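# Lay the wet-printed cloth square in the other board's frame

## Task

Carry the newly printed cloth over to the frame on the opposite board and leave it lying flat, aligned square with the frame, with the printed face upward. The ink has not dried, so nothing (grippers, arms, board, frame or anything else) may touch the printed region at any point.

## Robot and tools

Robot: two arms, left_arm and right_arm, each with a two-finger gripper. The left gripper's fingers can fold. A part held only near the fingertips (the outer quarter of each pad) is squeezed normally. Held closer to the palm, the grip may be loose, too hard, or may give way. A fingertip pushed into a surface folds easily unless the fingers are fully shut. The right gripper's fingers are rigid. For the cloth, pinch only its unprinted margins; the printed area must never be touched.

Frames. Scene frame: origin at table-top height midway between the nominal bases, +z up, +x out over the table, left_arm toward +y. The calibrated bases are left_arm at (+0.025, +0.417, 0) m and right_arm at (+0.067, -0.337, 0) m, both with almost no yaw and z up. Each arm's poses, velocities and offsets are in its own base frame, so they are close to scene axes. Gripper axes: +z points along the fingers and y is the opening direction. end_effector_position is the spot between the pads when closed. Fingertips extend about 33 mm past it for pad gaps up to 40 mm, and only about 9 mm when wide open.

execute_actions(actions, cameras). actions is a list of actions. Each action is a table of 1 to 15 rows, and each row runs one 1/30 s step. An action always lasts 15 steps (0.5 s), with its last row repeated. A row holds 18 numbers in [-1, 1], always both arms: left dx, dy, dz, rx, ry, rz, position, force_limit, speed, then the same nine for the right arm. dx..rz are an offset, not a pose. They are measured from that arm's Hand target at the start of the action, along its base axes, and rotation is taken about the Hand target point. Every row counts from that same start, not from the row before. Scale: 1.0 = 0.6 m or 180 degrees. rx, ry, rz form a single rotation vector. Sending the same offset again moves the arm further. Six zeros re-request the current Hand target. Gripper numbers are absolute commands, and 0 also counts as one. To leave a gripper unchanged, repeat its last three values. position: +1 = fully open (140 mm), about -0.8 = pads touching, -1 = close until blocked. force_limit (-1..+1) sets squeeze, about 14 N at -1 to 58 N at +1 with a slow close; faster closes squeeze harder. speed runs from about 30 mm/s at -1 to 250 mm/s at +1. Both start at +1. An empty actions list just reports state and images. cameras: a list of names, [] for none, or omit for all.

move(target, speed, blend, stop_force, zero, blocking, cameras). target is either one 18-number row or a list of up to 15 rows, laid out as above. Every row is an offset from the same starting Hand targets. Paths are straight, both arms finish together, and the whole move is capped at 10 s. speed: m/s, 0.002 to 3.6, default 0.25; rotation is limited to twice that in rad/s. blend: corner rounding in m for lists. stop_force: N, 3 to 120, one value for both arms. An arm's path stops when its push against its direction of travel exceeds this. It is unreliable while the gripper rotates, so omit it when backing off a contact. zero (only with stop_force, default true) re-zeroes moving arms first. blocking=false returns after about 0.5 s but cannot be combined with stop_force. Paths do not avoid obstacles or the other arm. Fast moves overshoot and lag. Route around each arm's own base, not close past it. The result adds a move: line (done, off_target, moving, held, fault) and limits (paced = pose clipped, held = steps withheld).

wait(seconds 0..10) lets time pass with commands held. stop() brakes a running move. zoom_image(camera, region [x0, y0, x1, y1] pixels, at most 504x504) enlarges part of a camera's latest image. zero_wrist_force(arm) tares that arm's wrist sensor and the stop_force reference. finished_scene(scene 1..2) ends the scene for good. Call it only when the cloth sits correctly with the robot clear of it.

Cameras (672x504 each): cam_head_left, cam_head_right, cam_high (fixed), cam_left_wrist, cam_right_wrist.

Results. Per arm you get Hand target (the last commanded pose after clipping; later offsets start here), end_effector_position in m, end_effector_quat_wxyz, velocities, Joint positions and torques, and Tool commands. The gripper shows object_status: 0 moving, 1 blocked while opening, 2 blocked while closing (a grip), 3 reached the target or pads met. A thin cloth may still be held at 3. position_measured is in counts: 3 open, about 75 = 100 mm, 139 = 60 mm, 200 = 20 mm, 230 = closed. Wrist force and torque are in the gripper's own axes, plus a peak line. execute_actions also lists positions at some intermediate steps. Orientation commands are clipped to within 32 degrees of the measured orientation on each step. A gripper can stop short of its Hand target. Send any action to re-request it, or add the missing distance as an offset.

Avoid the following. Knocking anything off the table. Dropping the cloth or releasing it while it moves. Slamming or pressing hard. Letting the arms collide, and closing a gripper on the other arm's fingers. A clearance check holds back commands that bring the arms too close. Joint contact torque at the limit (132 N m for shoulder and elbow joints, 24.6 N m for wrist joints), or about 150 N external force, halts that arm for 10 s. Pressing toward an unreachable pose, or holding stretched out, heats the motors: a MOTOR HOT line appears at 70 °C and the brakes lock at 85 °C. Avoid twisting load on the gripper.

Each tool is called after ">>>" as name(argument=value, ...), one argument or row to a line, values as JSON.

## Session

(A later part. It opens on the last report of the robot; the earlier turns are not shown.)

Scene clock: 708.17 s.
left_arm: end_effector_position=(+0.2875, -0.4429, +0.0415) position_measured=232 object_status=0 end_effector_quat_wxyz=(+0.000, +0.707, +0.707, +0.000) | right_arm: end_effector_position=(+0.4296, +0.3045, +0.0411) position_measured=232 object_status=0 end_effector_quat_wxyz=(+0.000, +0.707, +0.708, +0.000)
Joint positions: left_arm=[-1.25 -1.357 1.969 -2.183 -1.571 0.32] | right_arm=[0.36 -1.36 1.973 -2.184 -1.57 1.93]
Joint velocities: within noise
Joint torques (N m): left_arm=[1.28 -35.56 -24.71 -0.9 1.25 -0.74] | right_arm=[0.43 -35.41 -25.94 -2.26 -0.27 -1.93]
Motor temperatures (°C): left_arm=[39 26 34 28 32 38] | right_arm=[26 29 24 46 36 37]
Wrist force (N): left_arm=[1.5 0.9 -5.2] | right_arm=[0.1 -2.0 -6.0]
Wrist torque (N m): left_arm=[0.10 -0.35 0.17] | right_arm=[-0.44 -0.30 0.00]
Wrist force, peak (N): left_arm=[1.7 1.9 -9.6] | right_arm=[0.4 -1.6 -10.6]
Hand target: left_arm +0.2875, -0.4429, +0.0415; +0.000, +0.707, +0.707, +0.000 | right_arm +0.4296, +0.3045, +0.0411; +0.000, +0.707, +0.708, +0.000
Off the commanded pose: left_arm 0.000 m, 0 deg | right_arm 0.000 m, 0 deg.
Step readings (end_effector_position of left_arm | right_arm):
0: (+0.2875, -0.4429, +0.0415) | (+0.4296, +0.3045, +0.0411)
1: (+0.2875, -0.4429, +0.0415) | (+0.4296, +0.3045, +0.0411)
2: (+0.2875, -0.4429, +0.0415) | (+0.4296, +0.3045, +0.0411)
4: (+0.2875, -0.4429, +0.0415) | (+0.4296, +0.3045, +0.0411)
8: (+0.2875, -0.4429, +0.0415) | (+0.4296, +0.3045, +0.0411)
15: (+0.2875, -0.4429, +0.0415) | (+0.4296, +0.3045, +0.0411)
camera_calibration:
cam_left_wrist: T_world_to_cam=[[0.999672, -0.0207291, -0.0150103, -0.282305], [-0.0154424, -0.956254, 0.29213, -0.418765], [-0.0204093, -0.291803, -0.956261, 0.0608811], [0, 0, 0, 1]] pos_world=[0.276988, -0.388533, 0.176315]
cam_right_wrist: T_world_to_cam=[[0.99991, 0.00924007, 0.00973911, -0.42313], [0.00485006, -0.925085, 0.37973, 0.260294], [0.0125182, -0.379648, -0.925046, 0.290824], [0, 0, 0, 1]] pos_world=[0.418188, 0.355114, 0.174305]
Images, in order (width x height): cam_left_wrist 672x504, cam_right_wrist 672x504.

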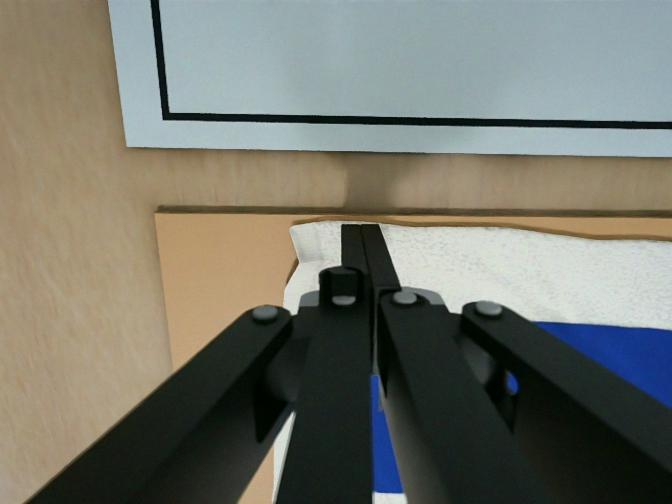

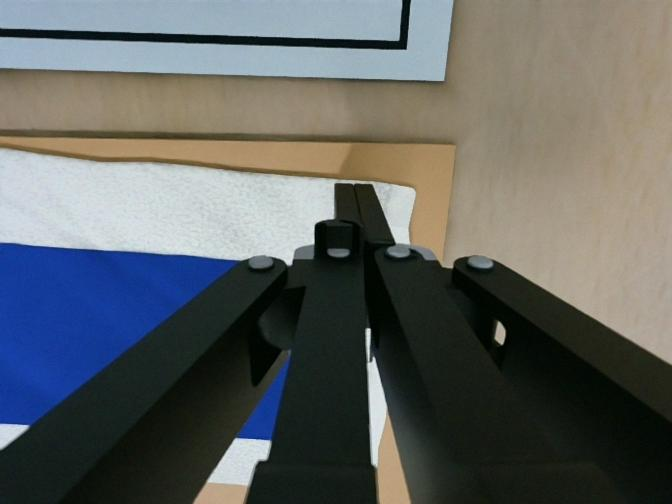

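>>> move(
  target=[0,0,0.02,0,0,0,-1,0.3,-1,0,0,0.02,0,0,0,-1,0,-1],
  speed=0.05,
  cameras=[],
)

>>> execute_actions(
  actions=[
    [[0,0,0,0,0,0,-0.29,0,0,0,0,0,0,0,0,-0.29,0,0]],
  ],
  cameras=["cam_left_wrist","cam_right_wrist"],
)

Scene clock: 719.93 s.
left_arm: end_effector_position=(+0.2875, -0.4429, +0.0534) position_measured=232 object_status=3 end_effector_quat_wxyz=(+0.000, +0.707, +0.707, +0.000) | right_arm: end_effector_position=(+0.4295, +0.3045, +0.0529) position_measured=232 object_status=3 end_effector_quat_wxyz=(+0.000, +0.707, +0.708, +0.000)
Joint positions: left_arm=[-1.25 -1.374 1.954 -2.151 -1.571 0.32] | right_arm=[0.36 -1.377 1.958 -2.152 -1.57 1.93]
Joint velocities: within noise
Joint torques (N m): left_arm=[2.29 -40.85 -34.79 -0.76 1.15 -0.28] | right_arm=[1.2 -39.25 -36.17 -1.72 -0.23 -1.79]
Motor temperatures (°C): left_arm=[39 26 34 28 32 38] | right_arm=[26 29 24 46 36 37]
Wrist force (N): left_arm=[1.5 1.1 -0.6] | right_arm=[0.1 -1.8 -2.2]
Wrist torque (N m): left_arm=[0.06 -0.29 0.18] | right_arm=[-0.41 -0.30 -0.01]
Wrist force, peak (N): left_arm=[1.3 1.0 -5.5] | right_arm=[0.2 -2.0 -6.4]
Hand target: left_arm +0.2875, -0.4429, +0.0535; +0.000, +0.707, +0.707, +0.000 | right_arm +0.4296, +0.3045, +0.0531; +0.000, +0.707, +0.708, +0.000
Off the commanded pose: left_arm 0.000 m, 0 deg | right_arm 0.000 m, 0 deg.
move: done
No camera images: "cameras" was empty.

Scene clock: 720.63 s.
left_arm: end_effector_position=(+0.2875, -0.4429, +0.0535) position_measured=165 object_status=3 end_effector_quat_wxyz=(+0.000, +0.707, +0.707, +0.000) | right_arm: end_effector_position=(+0.4296, +0.3046, +0.0531) position_measured=165 object_status=3 end_effector_quat_wxyz=(+0.000, +0.707, +0.708, +0.000)
Joint positions: left_arm=[-1.25 -1.375 1.954 -2.151 -1.571 0.32] | right_arm=[0.36 -1.377 1.958 -2.152 -1.57 1.93]
Joint velocities: within noise
Joint torques (N m): left_arm=[1.96 -39.28 -33.4 -1.07 1.29 -0.64] | right_arm=[-0.02 -39.2 -34.79 -1.97 -0.12 -1.83]
Motor temperatures (°C): left_arm=[39 26 34 28 32 38] | right_arm=[26 29 24 46 36 37]
Wrist force (N): left_arm=[1.4 1.3 -0.4] | right_arm=[0.2 -1.7 -2.1]
Wrist torque (N m): left_arm=[0.10 -0.26 0.18] | right_arm=[-0.39 -0.32 -0.01]
Wrist force, peak (N): left_arm=[1.7 1.2 -0.6] | right_arm=[0.4 -1.9 -2.3]
Hand target: left_arm +0.2875, -0.4429, +0.0535; +0.000, +0.707, +0.707, +0.000 | right_arm +0.4296, +0.3045, +0.0531; +0.000, +0.707, +0.708, +0.000
Off the commanded pose: left_arm 0.000 m, 0 deg | right_arm 0.000 m, 0 deg.
Step readings (end_effector_position of left_arm | right_arm):
0: (+0.2875, -0.4429, +0.0534) | (+0.4295, +0.3045, +0.0529)
1: (+0.2875, -0.4429, +0.0534) | (+0.4295, +0.3045, +0.0530)
2: (+0.2875, -0.4429, +0.0534) | (+0.4295, +0.3045, +0.0530)
4: (+0.2875, -0.4429, +0.0535) | (+0.4295, +0.3045, +0.0530)
8: (+0.2875, -0.4429, +0.0535) | (+0.4296, +0.3046, +0.0530)
15: (+0.2875, -0.4429, +0.0535) | (+0.4296, +0.3046, +0.0531)
camera_calibration:
cam_left_wrist: T_world_to_cam=[[0.999672, -0.0207291, -0.0150103, -0.282127], [-0.0154424, -0.956254, 0.29213, -0.422366], [-0.0204093, -0.291803, -0.956261, 0.072327], [0, 0, 0, 1]] pos_world=[0.276988, -0.388633, 0.188315]
cam_right_wrist: T_world_to_cam=[[0.99991, 0.00924007, 0.00973911, -0.423246], [0.00485006, -0.925085, 0.37973, 0.255737], [0.0125182, -0.379648, -0.925046, 0.301924], [0, 0, 0, 1]] pos_world=[0.418188, 0.355114, 0.186305]
Images, in order (width x height): cam_left_wrist 672x504, cam_right_wrist 672x504.

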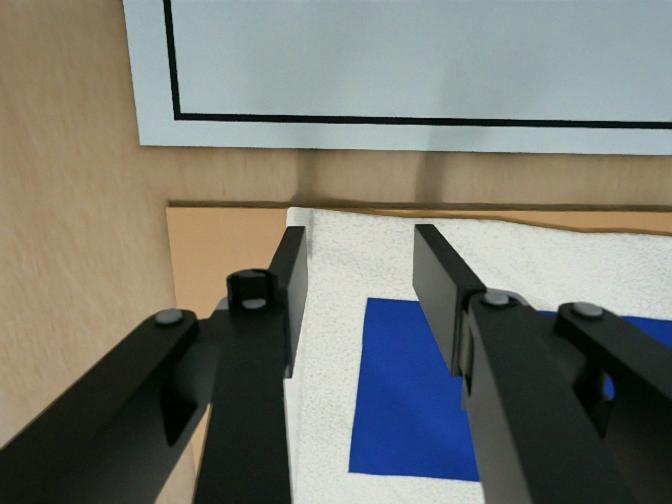

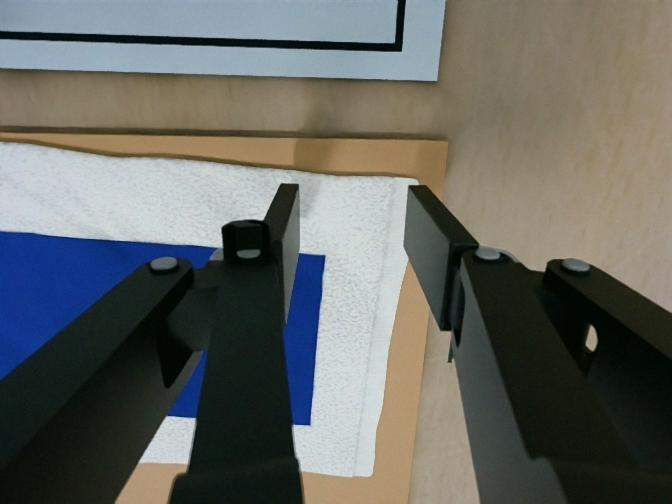

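>>> execute_actions(
  actions=[
    [[-0.0033,0.003,0,0,0,0,-0.29,0,-0.5,-0.0067,0,0,0,0,0,-0.29,0,-0.5]],
  ],
  cameras=[],
)

>>> move(
  target=[0,0,-0.025,0,0,0,-0.29,0,-0.5,0,0,-0.025,0,0,0,-0.29,0,-0.5],
  speed=0.004,
  stop_force=12,
  cameras=[],
)

>>> execute_actions(
  actions=[
    [[0,0,0.0,0,0,0,-0.48,0,-1,0,0,0.0,0,0,0,-0.48,0,-1]],
    [[0,0,0.0002,0,0,0,-0.56,0,-1,0,0,0.0002,0,0,0,-0.56,0,-1]],
  ],
  cameras=["cam_left_wrist","cam_right_wrist"],
)

Scene clock: 730.37 s.
left_arm: end_effector_position=(+0.2855, -0.4411, +0.0535) position_measured=165 object_status=3 end_effector_quat_wxyz=(+0.000, +0.707, +0.707, +0.000) | right_arm: end_effector_position=(+0.4255, +0.3045, +0.0531) position_measured=165 object_status=3 end_effector_quat_wxyz=(+0.000, +0.707, +0.708, +0.000)
Joint positions: left_arm=[-1.253 -1.38 1.961 -2.152 -1.571 0.317] | right_arm=[0.363 -1.384 1.967 -2.154 -1.57 1.933]
Joint velocities: within noise
Joint torques (N m): left_arm=[-7.64 -39.16 -9.67 -4.14 0.85 -1.84] | right_arm=[6.62 -38.94 -8.93 -4.69 -0.07 2.68]
Motor temperatures (°C): left_arm=[39 26 34 28 32 38] | right_arm=[26 29 24 46 36 37]
Wrist force (N): left_arm=[1.5 1.2 -0.5] | right_arm=[0.2 -1.8 -2.2]
Wrist torque (N m): left_arm=[0.09 -0.28 0.18] | right_arm=[-0.41 -0.33 -0.01]
Wrist force, peak (N): left_arm=[1.8 1.3 -0.5] | right_arm=[0.4 -2.1 -2.5]
Hand target: left_arm +0.2855, -0.4411, +0.0535; +0.000, +0.707, +0.707, +0.000 | right_arm +0.4255, +0.3045, +0.0531; +0.000, +0.707, +0.708, +0.000
Off the commanded pose: left_arm 0.000 m, 0 deg | right_arm 0.000 m, 0 deg.
Step readings (end_effector_position of left_arm | right_arm):
0: (+0.2875, -0.4429, +0.0535) | (+0.4296, +0.3046, +0.0531)
1: (+0.2875, -0.4429, +0.0535) | (+0.4296, +0.3046, +0.0531)
2: (+0.2874, -0.4428, +0.0536) | (+0.4293, +0.3046, +0.0532)
4: (+0.2867, -0.4421, +0.0536) | (+0.4278, +0.3045, +0.0532)
8: (+0.2859, -0.4414, +0.0535) | (+0.4263, +0.3045, +0.0531)
15: (+0.2856, -0.4411, +0.0535) | (+0.4256, +0.3045, +0.0531)
No camera images: "cameras" was empty.

Scene clock: 735.27 s.
left_arm: end_effector_position=(+0.2855, -0.4411, +0.0399) position_measured=165 object_status=3 end_effector_quat_wxyz=(+0.000, +0.707, +0.707, +0.000) | right_arm: end_effector_position=(+0.4256, +0.3046, +0.0395) position_measured=165 object_status=3 end_effector_quat_wxyz=(+0.000, +0.707, +0.708, +0.000)
Joint positions: left_arm=[-1.253 -1.361 1.978 -2.189 -1.571 0.317] | right_arm=[0.363 -1.364 1.984 -2.191 -1.57 1.933]
Joint velocities: within noise
Joint torques (N m): left_arm=[-6.61 -33.53 -27.95 -0.7 0.84 -1.85] | right_arm=[6.36 -32.95 -30.48 -1.39 -0.16 2.73]
Motor temperatures (°C): left_arm=[39 26 34 28 32 38] | right_arm=[26 29 24 46 36 37]
Wrist force (N): left_arm=[3.5 0.8 -13.4] | right_arm=[-0.7 -3.3 -15.3]
Wrist torque (N m): left_arm=[0.16 -0.25 0.17] | right_arm=[-0.42 -0.33 0.00]
Wrist force, peak (N): left_arm=[3.3 0.6 -15.8] | right_arm=[-0.4 -3.4 -18.5]
Hand target: left_arm +0.2855, -0.4411, +0.0399; +0.000, +0.707, +0.707, +0.000 (not the last commanded pose) | right_arm +0.4256, +0.3046, +0.0395; +0.000, +0.707, +0.708, +0.000 (not the last commanded pose)
Off the commanded pose: left_arm 0.001 m, 0 deg | right_arm 0.001 m, 0 deg.
move: contact (left_arm, right_arm)
No camera images: "cameras" was empty.

Scene clock: 736.47 s.
left_arm: end_effector_position=(+0.2855, -0.4412, +0.0401) position_measured=200 object_status=3 end_effector_quat_wxyz=(+0.000, +0.707, +0.707, +0.000) | right_arm: end_effector_position=(+0.4256, +0.3046, +0.0396) position_measured=200 object_status=3 end_effector_quat_wxyz=(+0.000, +0.707, +0.708, +0.000)
Joint positions: left_arm=[-1.253 -1.361 1.978 -2.189 -1.571 0.317] | right_arm=[0.363 -1.365 1.984 -2.19 -1.57 1.933]
Joint velocities: within noise
Joint torques (N m): left_arm=[-5.02 -14.81 -11.56 3.56 1.1 -1.78] | right_arm=[5.42 -2.24 -7.28 4.7 -0.14 2.67]
Motor temperatures (°C): left_arm=[39 26 34 28 32 38] | right_arm=[26 29 24 46 36 37]
Wrist force (N): left_arm=[1.6 1.4 -47.3] | right_arm=[0.6 -1.2 -58.5]
Wrist torque (N m): left_arm=[0.09 -0.35 0.16] | right_arm=[-0.46 -0.39 0.01]
Wrist force, peak (N): left_arm=[1.6 1.4 -47.3] | right_arm=[0.8 -1.6 -58.6]
Hand target: left_arm +0.2855, -0.4411, +0.0400; +0.000, +0.707, +0.707, +0.000 | right_arm +0.4256, +0.3046, +0.0396; +0.000, +0.707, +0.708, +0.000
Off the commanded pose: left_arm 0.000 m, 0 deg | right_arm 0.000 m, 0 deg.
Step readings (end_effector_position of left_arm | right_arm):
0: (+0.2855, -0.4411, +0.0399) | (+0.4256, +0.3046, +0.0395)
1: (+0.2855, -0.4411, +0.0399) | (+0.4256, +0.3046, +0.0395)
2: (+0.2855, -0.4411, +0.0399) | (+0.4256, +0.3046, +0.0395)
4: (+0.2855, -0.4411, +0.0399) | (+0.4256, +0.3046, +0.0395)
8: (+0.2856, -0.4412, +0.0400) | (+0.4256, +0.3046, +0.0395)
15: (+0.2856, -0.4412, +0.0400) | (+0.4257, +0.3046, +0.0396)
16: (+0.2856, -0.4412, +0.0400) | (+0.4257, +0.3046, +0.0396)
17: (+0.2856, -0.4412, +0.0400) | (+0.4257, +0.3046, +0.0396)
19: (+0.2856, -0.4412, +0.0400) | (+0.4257, +0.3046, +0.0397)
23: (+0.2856, -0.4412, +0.0401) | (+0.4257, +0.3046, +0.0397)
30: (+0.2855, -0.4412, +0.0401) | (+0.4256, +0.3046, +0.0397)
camera_calibration:
cam_left_wrist: T_world_to_cam=[[0.999672, -0.02073, -0.0150082, -0.280292], [-0.0154419, -0.956226, 0.292221, -0.416767], [-0.020409, -0.291894, -0.956233, 0.0599575], [0, 0, 0, 1]] pos_world=[0.274988, -0.386833, 0.174915]
cam_right_wrist: T_world_to_cam=[[0.999908, 0.00922173, 0.00996052, -0.419148], [0.0047495, -0.9251, 0.379695, 0.260898], [0.0127159, -0.379612, -0.925058, 0.289486], [0, 0, 0, 1]] pos_world=[0.414189, 0.355114, 0.172904]
Images, in order (width x height): cam_left_wrist 672x504, cam_right_wrist 672x504.

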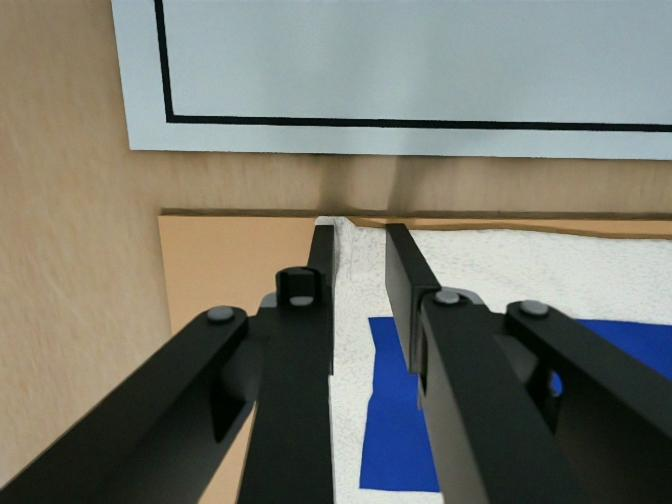

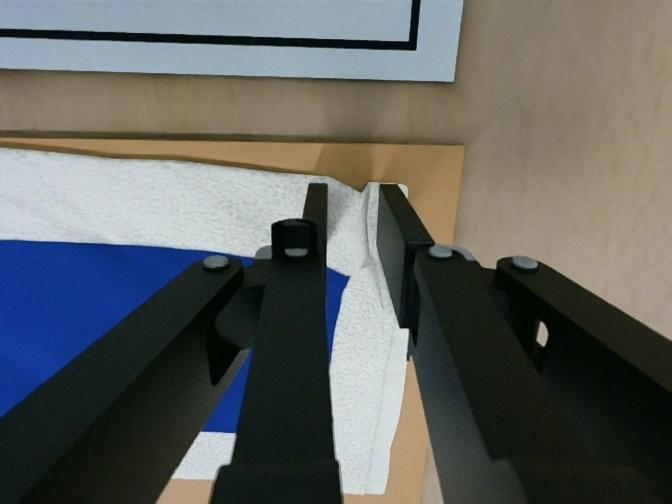

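>>> execute_actions(
  actions=[
    [[0,0,0.0007,0,0,0,-0.65,0,-1,0,0,0.0007,0,0,0,-0.65,0,-1]],
  ],
  cameras=["cam_left_wrist","cam_right_wrist"],
)

Scene clock: 742.57 s.
left_arm: end_effector_position=(+0.2855, -0.4411, +0.0404) position_measured=210 object_status=3 end_effector_quat_wxyz=(+0.000, +0.707, +0.707, +0.000) | right_arm: end_effector_position=(+0.4255, +0.3046, +0.0400) position_measured=210 object_status=3 end_effector_quat_wxyz=(+0.000, +0.707, +0.708, +0.000)
Joint positions: left_arm=[-1.253 -1.361 1.978 -2.188 -1.571 0.317] | right_arm=[0.363 -1.365 1.984 -2.189 -1.57 1.933]
Joint velocities: within noise
Joint torques (N m): left_arm=[-0.12 -21.71 -16.98 2.78 0.73 -1.58] | right_arm=[2.99 -15.85 -16.64 2.46 -0.25 2.48]
Motor temperatures (°C): left_arm=[39 26 34 28 32 38] | right_arm=[26 29 24 46 36 37]
Wrist force (N): left_arm=[0.9 2.2 -38.9] | right_arm=[0.7 -3.4 -47.6]
Wrist torque (N m): left_arm=[0.08 -0.33 0.17] | right_arm=[-0.49 -0.41 -0.01]
Wrist force, peak (N): left_arm=[1.1 1.0 -51.1] | right_arm=[0.7 -0.8 -62.4]
Hand target: left_arm +0.2855, -0.4411, +0.0405; +0.000, +0.707, +0.707, +0.000 | right_arm +0.4256, +0.3046, +0.0400; +0.000, +0.707, +0.708, +0.000
Off the commanded pose: left_arm 0.000 m, 0 deg | right_arm 0.000 m, 0 deg.
Step readings (end_effector_position of left_arm | right_arm):
0: (+0.2855, -0.4411, +0.0400) | (+0.4256, +0.3046, +0.0396)
1: (+0.2855, -0.4411, +0.0400) | (+0.4256, +0.3046, +0.0396)
2: (+0.2855, -0.4411, +0.0400) | (+0.4256, +0.3046, +0.0396)
4: (+0.2855, -0.4410, +0.0400) | (+0.4255, +0.3045, +0.0396)
8: (+0.2855, -0.4410, +0.0402) | (+0.4254, +0.3045, +0.0398)
15: (+0.2855, -0.4411, +0.0404) | (+0.4255, +0.3045, +0.0399)
camera_calibration:
cam_left_wrist: T_world_to_cam=[[0.999672, -0.0207291, -0.0150103, -0.280286], [-0.0154424, -0.956254, 0.29213, -0.416878], [-0.0204093, -0.291803, -0.956261, 0.0603801], [0, 0, 0, 1]] pos_world=[0.274988, -0.386833, 0.175315]
cam_right_wrist: T_world_to_cam=[[0.99991, 0.00924007, 0.00973911, -0.41912], [0.00485006, -0.925085, 0.37973, 0.260693], [0.0125182, -0.379648, -0.925046, 0.289949], [0, 0, 0, 1]] pos_world=[0.414188, 0.355114, 0.173305]
Images, in order (width x height): cam_left_wrist 672x504, cam_right_wrist 672x504.

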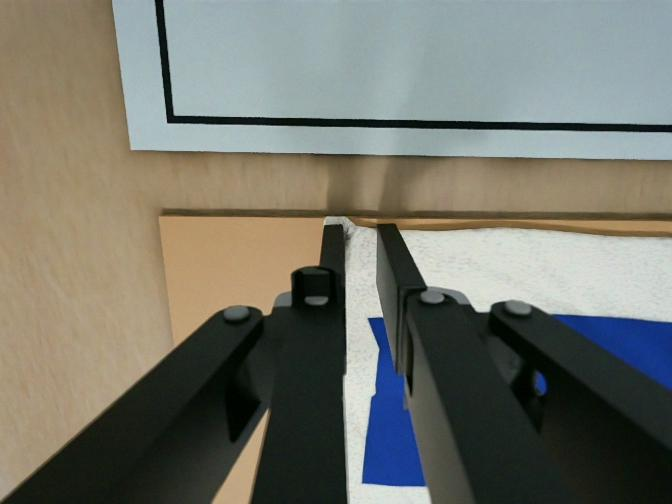

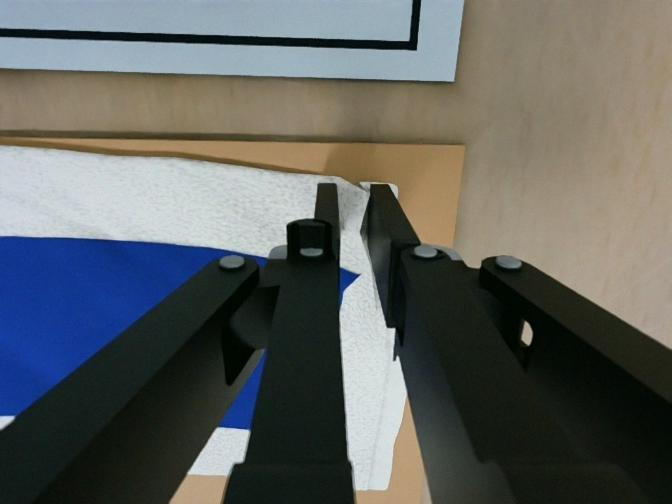

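>>> execute_actions(
  actions=[
    [[0,0,0.0005,0,0,0,-1,0,-1,0,0,0.0007,0,0,0,-1,0,-1]],
    [[0,0,0,0,0,0,-1,0,-1,0,0,0,0,0,0,-1,0,-1]],
  ],
  cameras=["cam_left_wrist","cam_right_wrist"],
)

>>> zoom_image(
  camera="cam_left_wrist",
  region=[260, 180, 460, 300],
)

>>> zoom_image(
  camera="cam_right_wrist",
  region=[260, 140, 460, 260],
)

Scene clock: 750.40 s.
left_arm: end_effector_position=(+0.2855, -0.4411, +0.0408) position_measured=226 object_status=2 end_effector_quat_wxyz=(+0.000, +0.707, +0.707, +0.000) | right_arm: end_effector_position=(+0.4256, +0.3046, +0.0404) position_measured=225 object_status=2 end_effector_quat_wxyz=(+0.000, +0.707, +0.708, +0.000)
Joint positions: left_arm=[-1.253 -1.362 1.977 -2.187 -1.571 0.317] | right_arm=[0.363 -1.366 1.983 -2.188 -1.57 1.933]
Joint velocities: within noise
Joint torques (N m): left_arm=[4.98 -23.93 -18.64 2.78 -3.09 -1.74] | right_arm=[0.46 -23.18 -25.65 -3.83 -0.21 2.34]
Motor temperatures (°C): left_arm=[39 26 34 28 32 38] | right_arm=[26 29 24 46 36 36]
Wrist force (N): left_arm=[0.7 7.0 -33.1] | right_arm=[0.2 -11.9 -36.4]
Wrist torque (N m): left_arm=[-0.21 -0.31 0.13] | right_arm=[-0.21 -0.40 0.01]
Wrist force, peak (N): left_arm=[0.9 2.6 -38.6] | right_arm=[0.5 -3.2 -46.8]
Hand target: left_arm +0.2855, -0.4411, +0.0408; +0.000, +0.707, +0.707, +0.000 | right_arm +0.4256, +0.3046, +0.0404; +0.000, +0.707, +0.708, +0.000
Off the commanded pose: left_arm 0.000 m, 0 deg | right_arm 0.000 m, 0 deg.
Step readings (end_effector_position of left_arm | right_arm):
0: (+0.2855, -0.4411, +0.0405) | (+0.4256, +0.3046, +0.0400)
1: (+0.2855, -0.4411, +0.0405) | (+0.4256, +0.3046, +0.0400)
2: (+0.2855, -0.4411, +0.0405) | (+0.4256, +0.3046, +0.0401)
4: (+0.2855, -0.4412, +0.0406) | (+0.4256, +0.3046, +0.0402)
8: (+0.2855, -0.4411, +0.0407) | (+0.4255, +0.3045, +0.0403)
15: (+0.2856, -0.4411, +0.0407) | (+0.4255, +0.3046, +0.0404)
16: (+0.2856, -0.4411, +0.0407) | (+0.4255, +0.3046, +0.0404)
17: (+0.2856, -0.4411, +0.0407) | (+0.4255, +0.3046, +0.0404)
19: (+0.2856, -0.4411, +0.0407) | (+0.4256, +0.3046, +0.0404)
23: (+0.2856, -0.4411, +0.0408) | (+0.4256, +0.3046, +0.0404)
30: (+0.2855, -0.4411, +0.0408) | (+0.4256, +0.3046, +0.0404)
camera_calibration:
cam_left_wrist: T_world_to_cam=[[0.999672, -0.02073, -0.0150082, -0.280282], [-0.0154419, -0.956226, 0.292221, -0.416971], [-0.020409, -0.291894, -0.956233, 0.0606269], [0, 0, 0, 1]] pos_world=[0.274988, -0.386833, 0.175615]
cam_right_wrist: T_world_to_cam=[[0.999909, 0.00918473, 0.00986922, -0.419127], [0.00474946, -0.925086, 0.379729, 0.260583], [0.0126176, -0.379648, -0.925045, 0.290277], [0, 0, 0, 1]] pos_world=[0.414189, 0.355114, 0.173705]
Images, in order (width x height): cam_left_wrist 672x504, cam_right_wrist 672x504.

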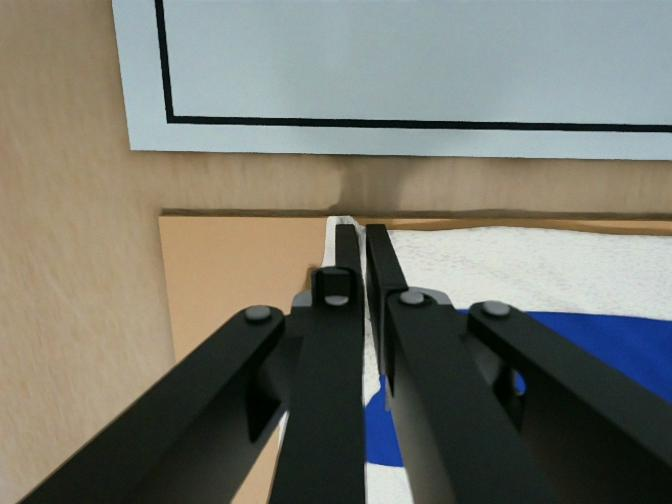

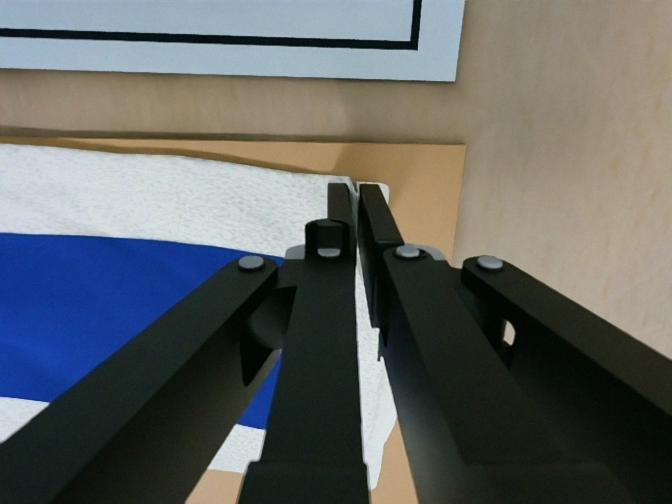

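Scaled by 2.520.

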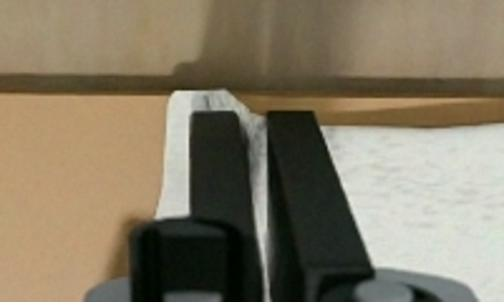

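Scaled by 2.520.

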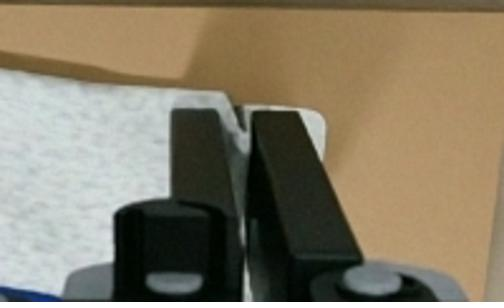

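>>> move(
  target=[0,0,0.012,0,0,0,-1,0,-1,0,0,0.012,0,0,0,-1,0,-1],
  speed=0.02,
  cameras=["cam_left_wrist","cam_right_wrist"],
)

Scene clock: 758.87 s.
left_arm: end_effector_position=(+0.2855, -0.4411, +0.0478) position_measured=226 object_status=2 end_effector_quat_wxyz=(+0.000, +0.707, +0.707, +0.000) | right_arm: end_effector_position=(+0.4256, +0.3046, +0.0475) position_measured=225 object_status=2 end_effector_quat_wxyz=(+0.000, +0.707, +0.708, +0.000)
Joint positions: left_arm=[-1.253 -1.372 1.968 -2.168 -1.571 0.317] | right_arm=[0.363 -1.376 1.974 -2.169 -1.57 1.933]
Joint velocities: within noise
Joint torques (N m): left_arm=[4.48 -39.2 -34.59 -0.89 -0.53 -1.23] | right_arm=[-1.79 -39.37 -37.99 -2.44 -0.24 2.18]
Motor temperatures (°C): left_arm=[39 26 34 28 32 38] | right_arm=[26 29 24 46 36 36]
Wrist force (N): left_arm=[1.5 3.4 -0.9] | right_arm=[0.2 -3.0 -2.3]
Wrist torque (N m): left_arm=[0.02 -0.27 0.17] | right_arm=[-0.18 -0.29 0.01]
Wrist force, peak (N): left_arm=[0.9 7.3 -33.1] | right_arm=[0.2 -11.8 -36.4]
Hand target: left_arm +0.2855, -0.4411, +0.0480; +0.000, +0.707, +0.707, +0.000 | right_arm +0.4256, +0.3046, +0.0476; +0.000, +0.707, +0.708, +0.000
Off the commanded pose: left_arm 0.000 m, 0 deg | right_arm 0.000 m, 0 deg.
move: done
camera_calibration:
cam_left_wrist: T_world_to_cam=[[0.999674, -0.0206348, -0.0150388, -0.280133], [-0.015342, -0.956228, 0.292221, -0.419074], [-0.0204105, -0.291895, -0.956233, 0.0674161], [0, 0, 0, 1]] pos_world=[0.274989, -0.386833, 0.182715]
cam_right_wrist: T_world_to_cam=[[0.999909, 0.00918473, 0.00986922, -0.419197], [0.00474946, -0.925086, 0.379729, 0.257887], [0.0126176, -0.379648, -0.925045, 0.296845], [0, 0, 0, 1]] pos_world=[0.414189, 0.355114, 0.180805]
Images, in order (width x height): cam_left_wrist 672x504, cam_right_wrist 672x504.

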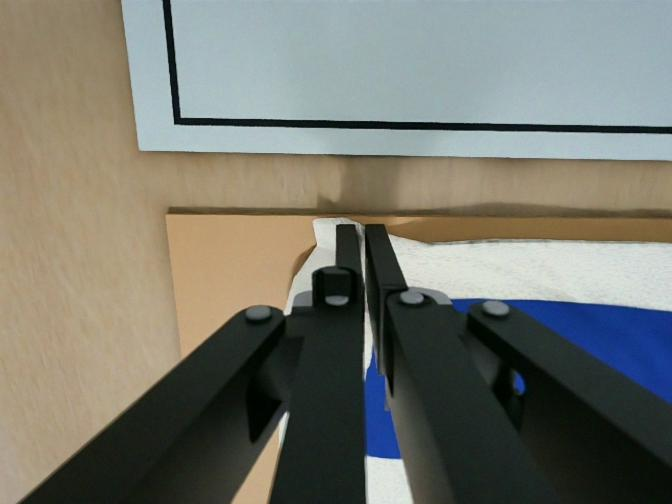

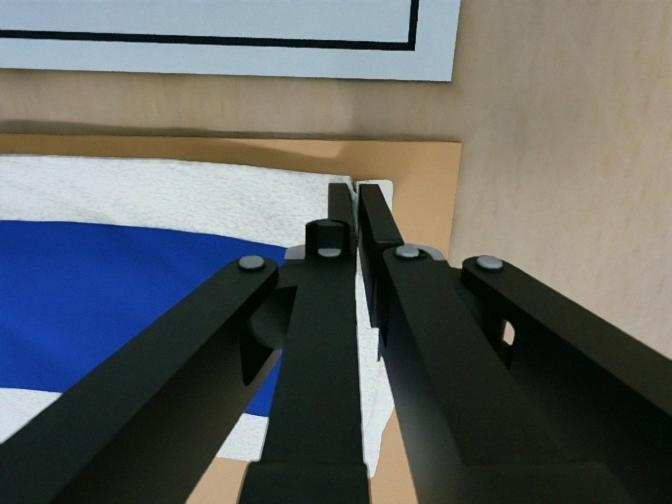

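>>> move(
  target=[
    [0,0.03,0.07,0,0,0,-1,0,-1,0,0.03,0.07,0,0,0,-1,0,-1],
    [-0.003,0.08,0.14,0,0,0,-1,0,-1,0.003,0.08,0.14,0,0,0,-1,0,-1],
  ],
  speed=0.06,
  blend=0.02,
)

>>> zoom_image(
  camera="cam_high",
  region=[310, 130, 450, 250],
)

>>> zoom_image(
  camera="cam_head_left",
  region=[230, 240, 450, 390],
)

Scene clock: 791.67 s.
left_arm: end_effector_position=(+0.2838, -0.3932, +0.1319) position_measured=226 object_status=2 end_effector_quat_wxyz=(+0.000, +0.707, +0.707, +0.000) | right_arm: end_effector_position=(+0.4274, +0.3525, +0.1315) position_measured=225 object_status=2 end_effector_quat_wxyz=(+0.000, +0.707, +0.708, +0.000)
Joint positions: left_arm=[-1.224 -1.567 1.944 -1.949 -1.571 0.346] | right_arm=[0.446 -1.403 1.765 -1.933 -1.57 2.016]
Joint velocities: within noise
Joint torques (N m): left_arm=[8.55 -32.63 -36.53 -0.61 -1.22 1.65] | right_arm=[5.51 -26.32 -39.48 -2.69 -1.59 2.68]
Motor temperatures (°C): left_arm=[39 26 33 28 31 38] | right_arm=[26 29 24 45 36 36]
Wrist force (N): left_arm=[1.2 3.5 -0.3] | right_arm=[0.2 -3.3 -2.1]
Wrist torque (N m): left_arm=[-0.03 -0.28 0.16] | right_arm=[-0.09 -0.28 0.01]
Wrist force, peak (N): left_arm=[1.3 3.9 -0.3] | right_arm=[0.3 -3.3 -2.8]
Hand target: left_arm +0.2837, -0.3931, +0.1320; +0.000, +0.707, +0.707, +0.000 | right_arm +0.4274, +0.3526, +0.1316; +0.000, +0.707, +0.708, +0.000
Off the commanded pose: left_arm 0.000 m, 0 deg | right_arm 0.000 m, 0 deg.
move: done
camera_calibration:
cam_left_wrist: T_world_to_cam=[[0.999672, -0.02073, -0.0150082, -0.27612], [-0.0154419, -0.956226, 0.292221, -0.397722], [-0.020409, -0.291894, -0.956233, 0.161714], [0, 0, 0, 1]] pos_world=[0.273188, -0.338833, 0.266715]
cam_right_wrist: T_world_to_cam=[[0.999909, 0.00918401, 0.00986913, -0.422266], [0.00475047, -0.925135, 0.379608, 0.270345], [0.0126166, -0.379527, -0.925095, 0.392676], [0, 0, 0, 1]] pos_world=[0.415989, 0.403015, 0.264804]

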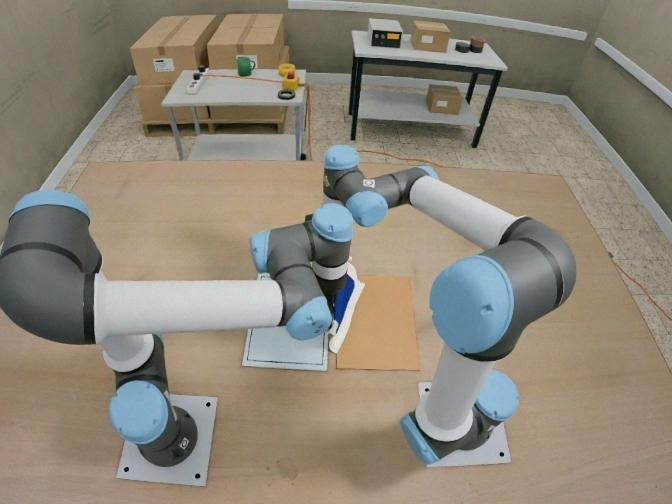

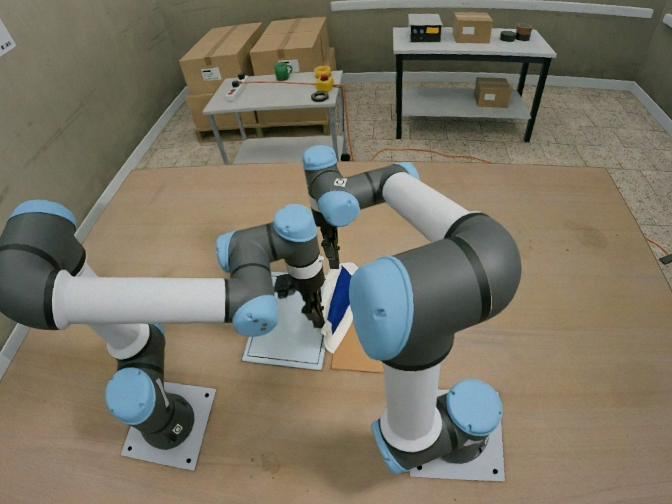

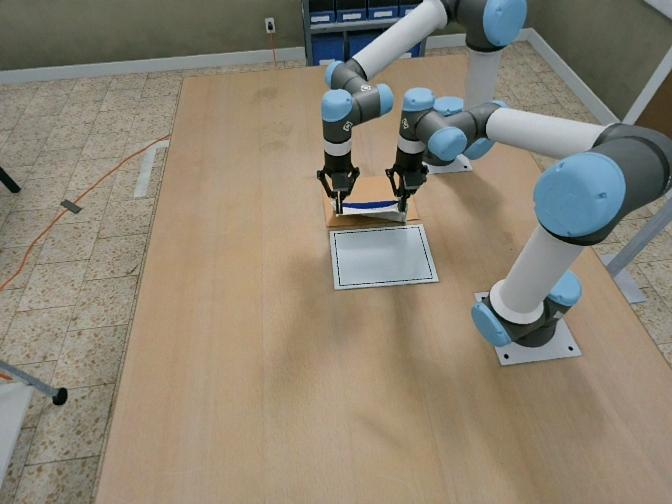

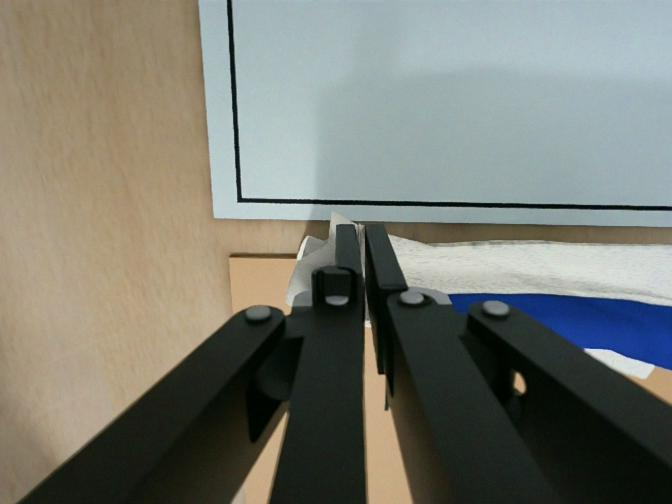

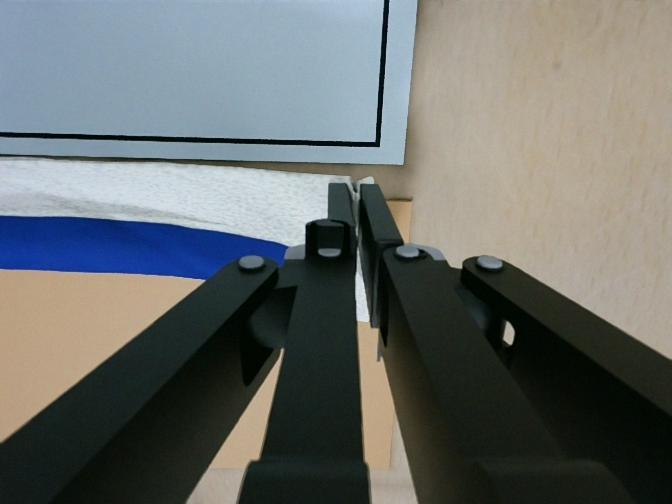

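Scaled by 3.600.

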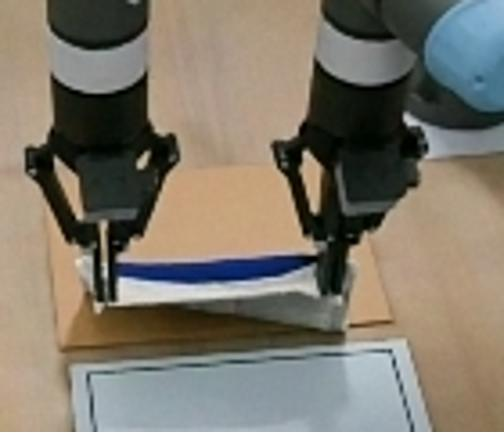

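Scaled by 2.291.

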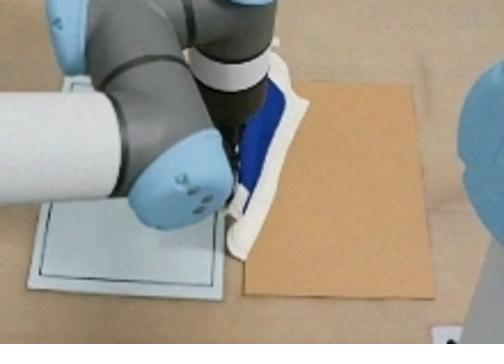

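>>> zoom_image(
  camera="cam_head_right",
  region=[270, 240, 400, 380],
)

>>> zoom_image(
  camera="cam_left_wrist",
  region=[220, 180, 460, 420],
)

>>> zoom_image(
  camera="cam_high",
  region=[320, 180, 420, 240],
)

Scaled by 3.600.

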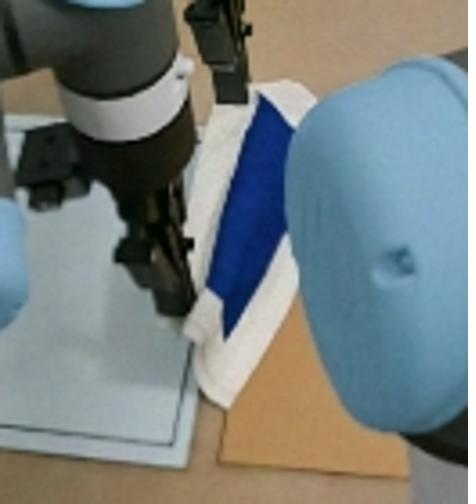

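Scaled by 2.100.

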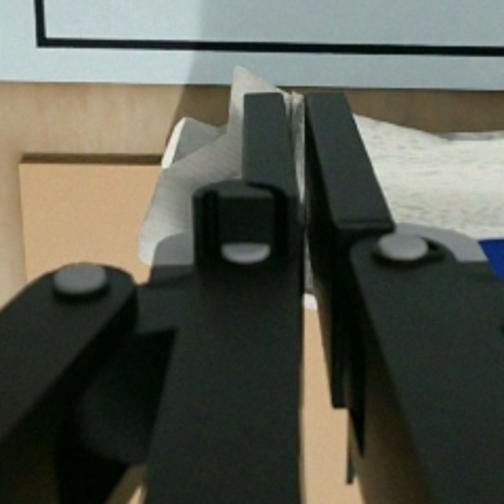

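Scaled by 5.040.

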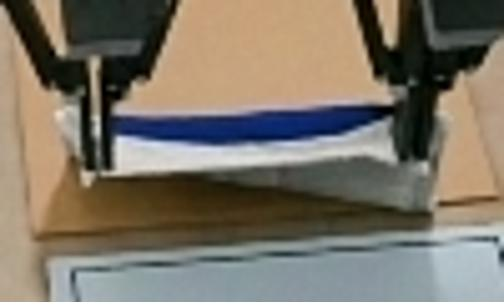

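>>> move(
  target=[
    [0,0,0.1388,0,0,0,-1,0,-1,0,0,0.1388,0,0,0,-1,0,-1],
    [-0.0108,0.107,0.1388,0,0,0,-1,0,-1,-0.0127,0.1123,0.1388,0,0,0,-1,0,-1],
  ],
  speed=0.08,
)

>>> zoom_image(
  camera="cam_head_right",
  region=[250, 220, 400, 380],
)

>>> zoom_image(
  camera="cam_high",
  region=[310, 150, 450, 270],
)

Scene clock: 817.17 s.
left_arm: end_effector_position=(+0.2773, -0.3291, +0.2152) position_measured=226 object_status=2 end_effector_quat_wxyz=(+0.000, +0.707, +0.707, +0.000) | right_arm: end_effector_position=(+0.4198, +0.4198, +0.2149) position_measured=225 object_status=2 end_effector_quat_wxyz=(+0.000, +0.707, +0.708, +0.000)
Joint positions: left_arm=[-1.186 -1.758 1.896 -1.709 -1.571 0.384] | right_arm=[0.558 -1.358 1.49 -1.704 -1.57 2.128]
Joint velocities: within noise
Joint torques (N m): left_arm=[8.69 -26.72 -10.44 -0.28 -2.15 1.44] | right_arm=[7.42 -29.12 -40.49 -2.52 -2.81 2.7]
Motor temperatures (°C): left_arm=[38 26 33 28 31 38] | right_arm=[26 29 24 45 36 36]
Wrist force (N): left_arm=[1.5 3.5 -0.2] | right_arm=[0.2 -3.3 -1.6]
Wrist torque (N m): left_arm=[-0.04 -0.31 0.16] | right_arm=[-0.12 -0.29 0.00]
Wrist force, peak (N): left_arm=[1.2 4.0 -0.1] | right_arm=[-0.5 -3.3 -2.7]
Hand target: left_arm +0.2773, -0.3289, +0.2152; +0.000, +0.707, +0.707, +0.000 | right_arm +0.4198, +0.4199, +0.2149; +0.000, +0.707, +0.708, +0.000
Off the commanded pose: left_arm 0.000 m, 0 deg | right_arm 0.000 m, 0 deg.
move: done
camera_calibration:
cam_left_wrist: T_world_to_cam=[[0.999672, -0.0207296, -0.0150102, -0.267041], [-0.0154429, -0.956254, 0.29213, -0.360875], [-0.0204093, -0.291803, -0.956261, 0.260076], [0, 0, 0, 1]] pos_world=[0.266688, -0.274733, 0.350115]
cam_right_wrist: T_world_to_cam=[[0.999909, 0.00918401, 0.00986913, -0.416107], [0.00475047, -0.925135, 0.379608, 0.300983], [0.0126166, -0.379527, -0.925095, 0.495467], [0, 0, 0, 1]] pos_world=[0.408389, 0.470315, 0.348204]

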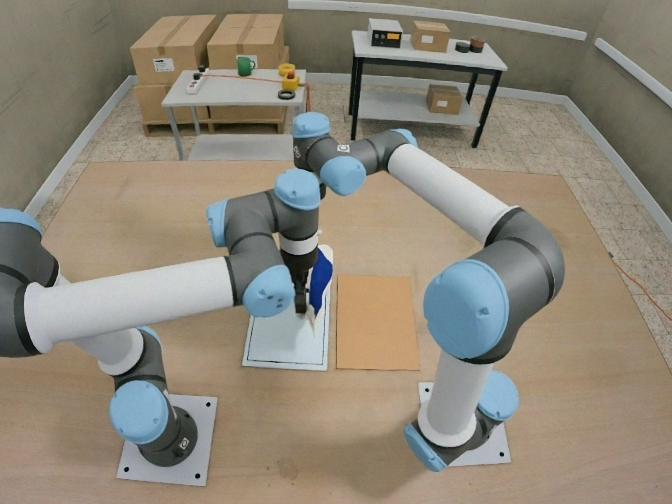

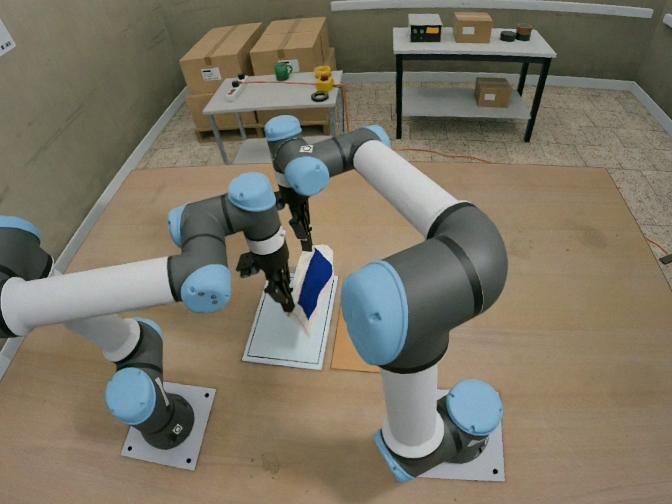

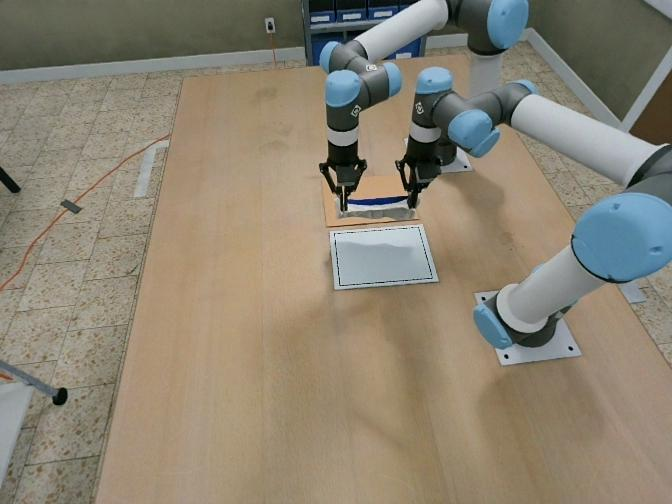

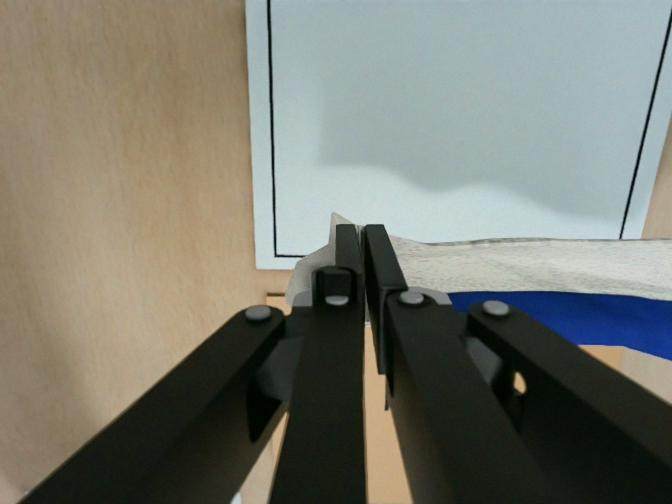

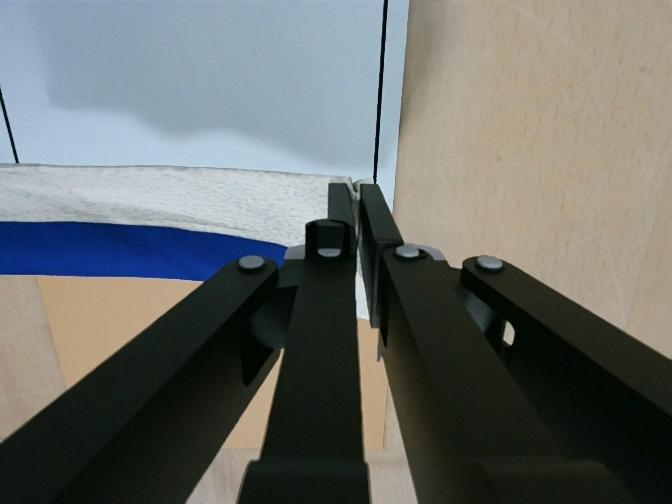

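Scaled by 3.150.

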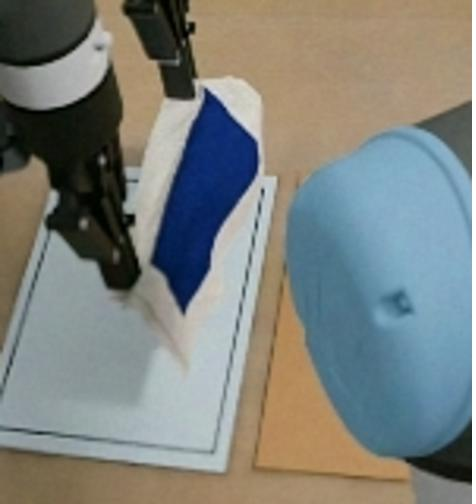

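Scaled by 3.600.

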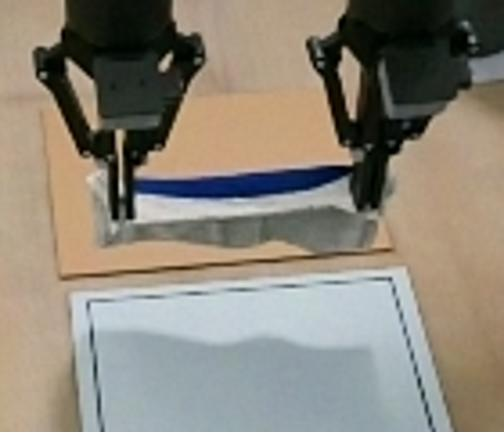

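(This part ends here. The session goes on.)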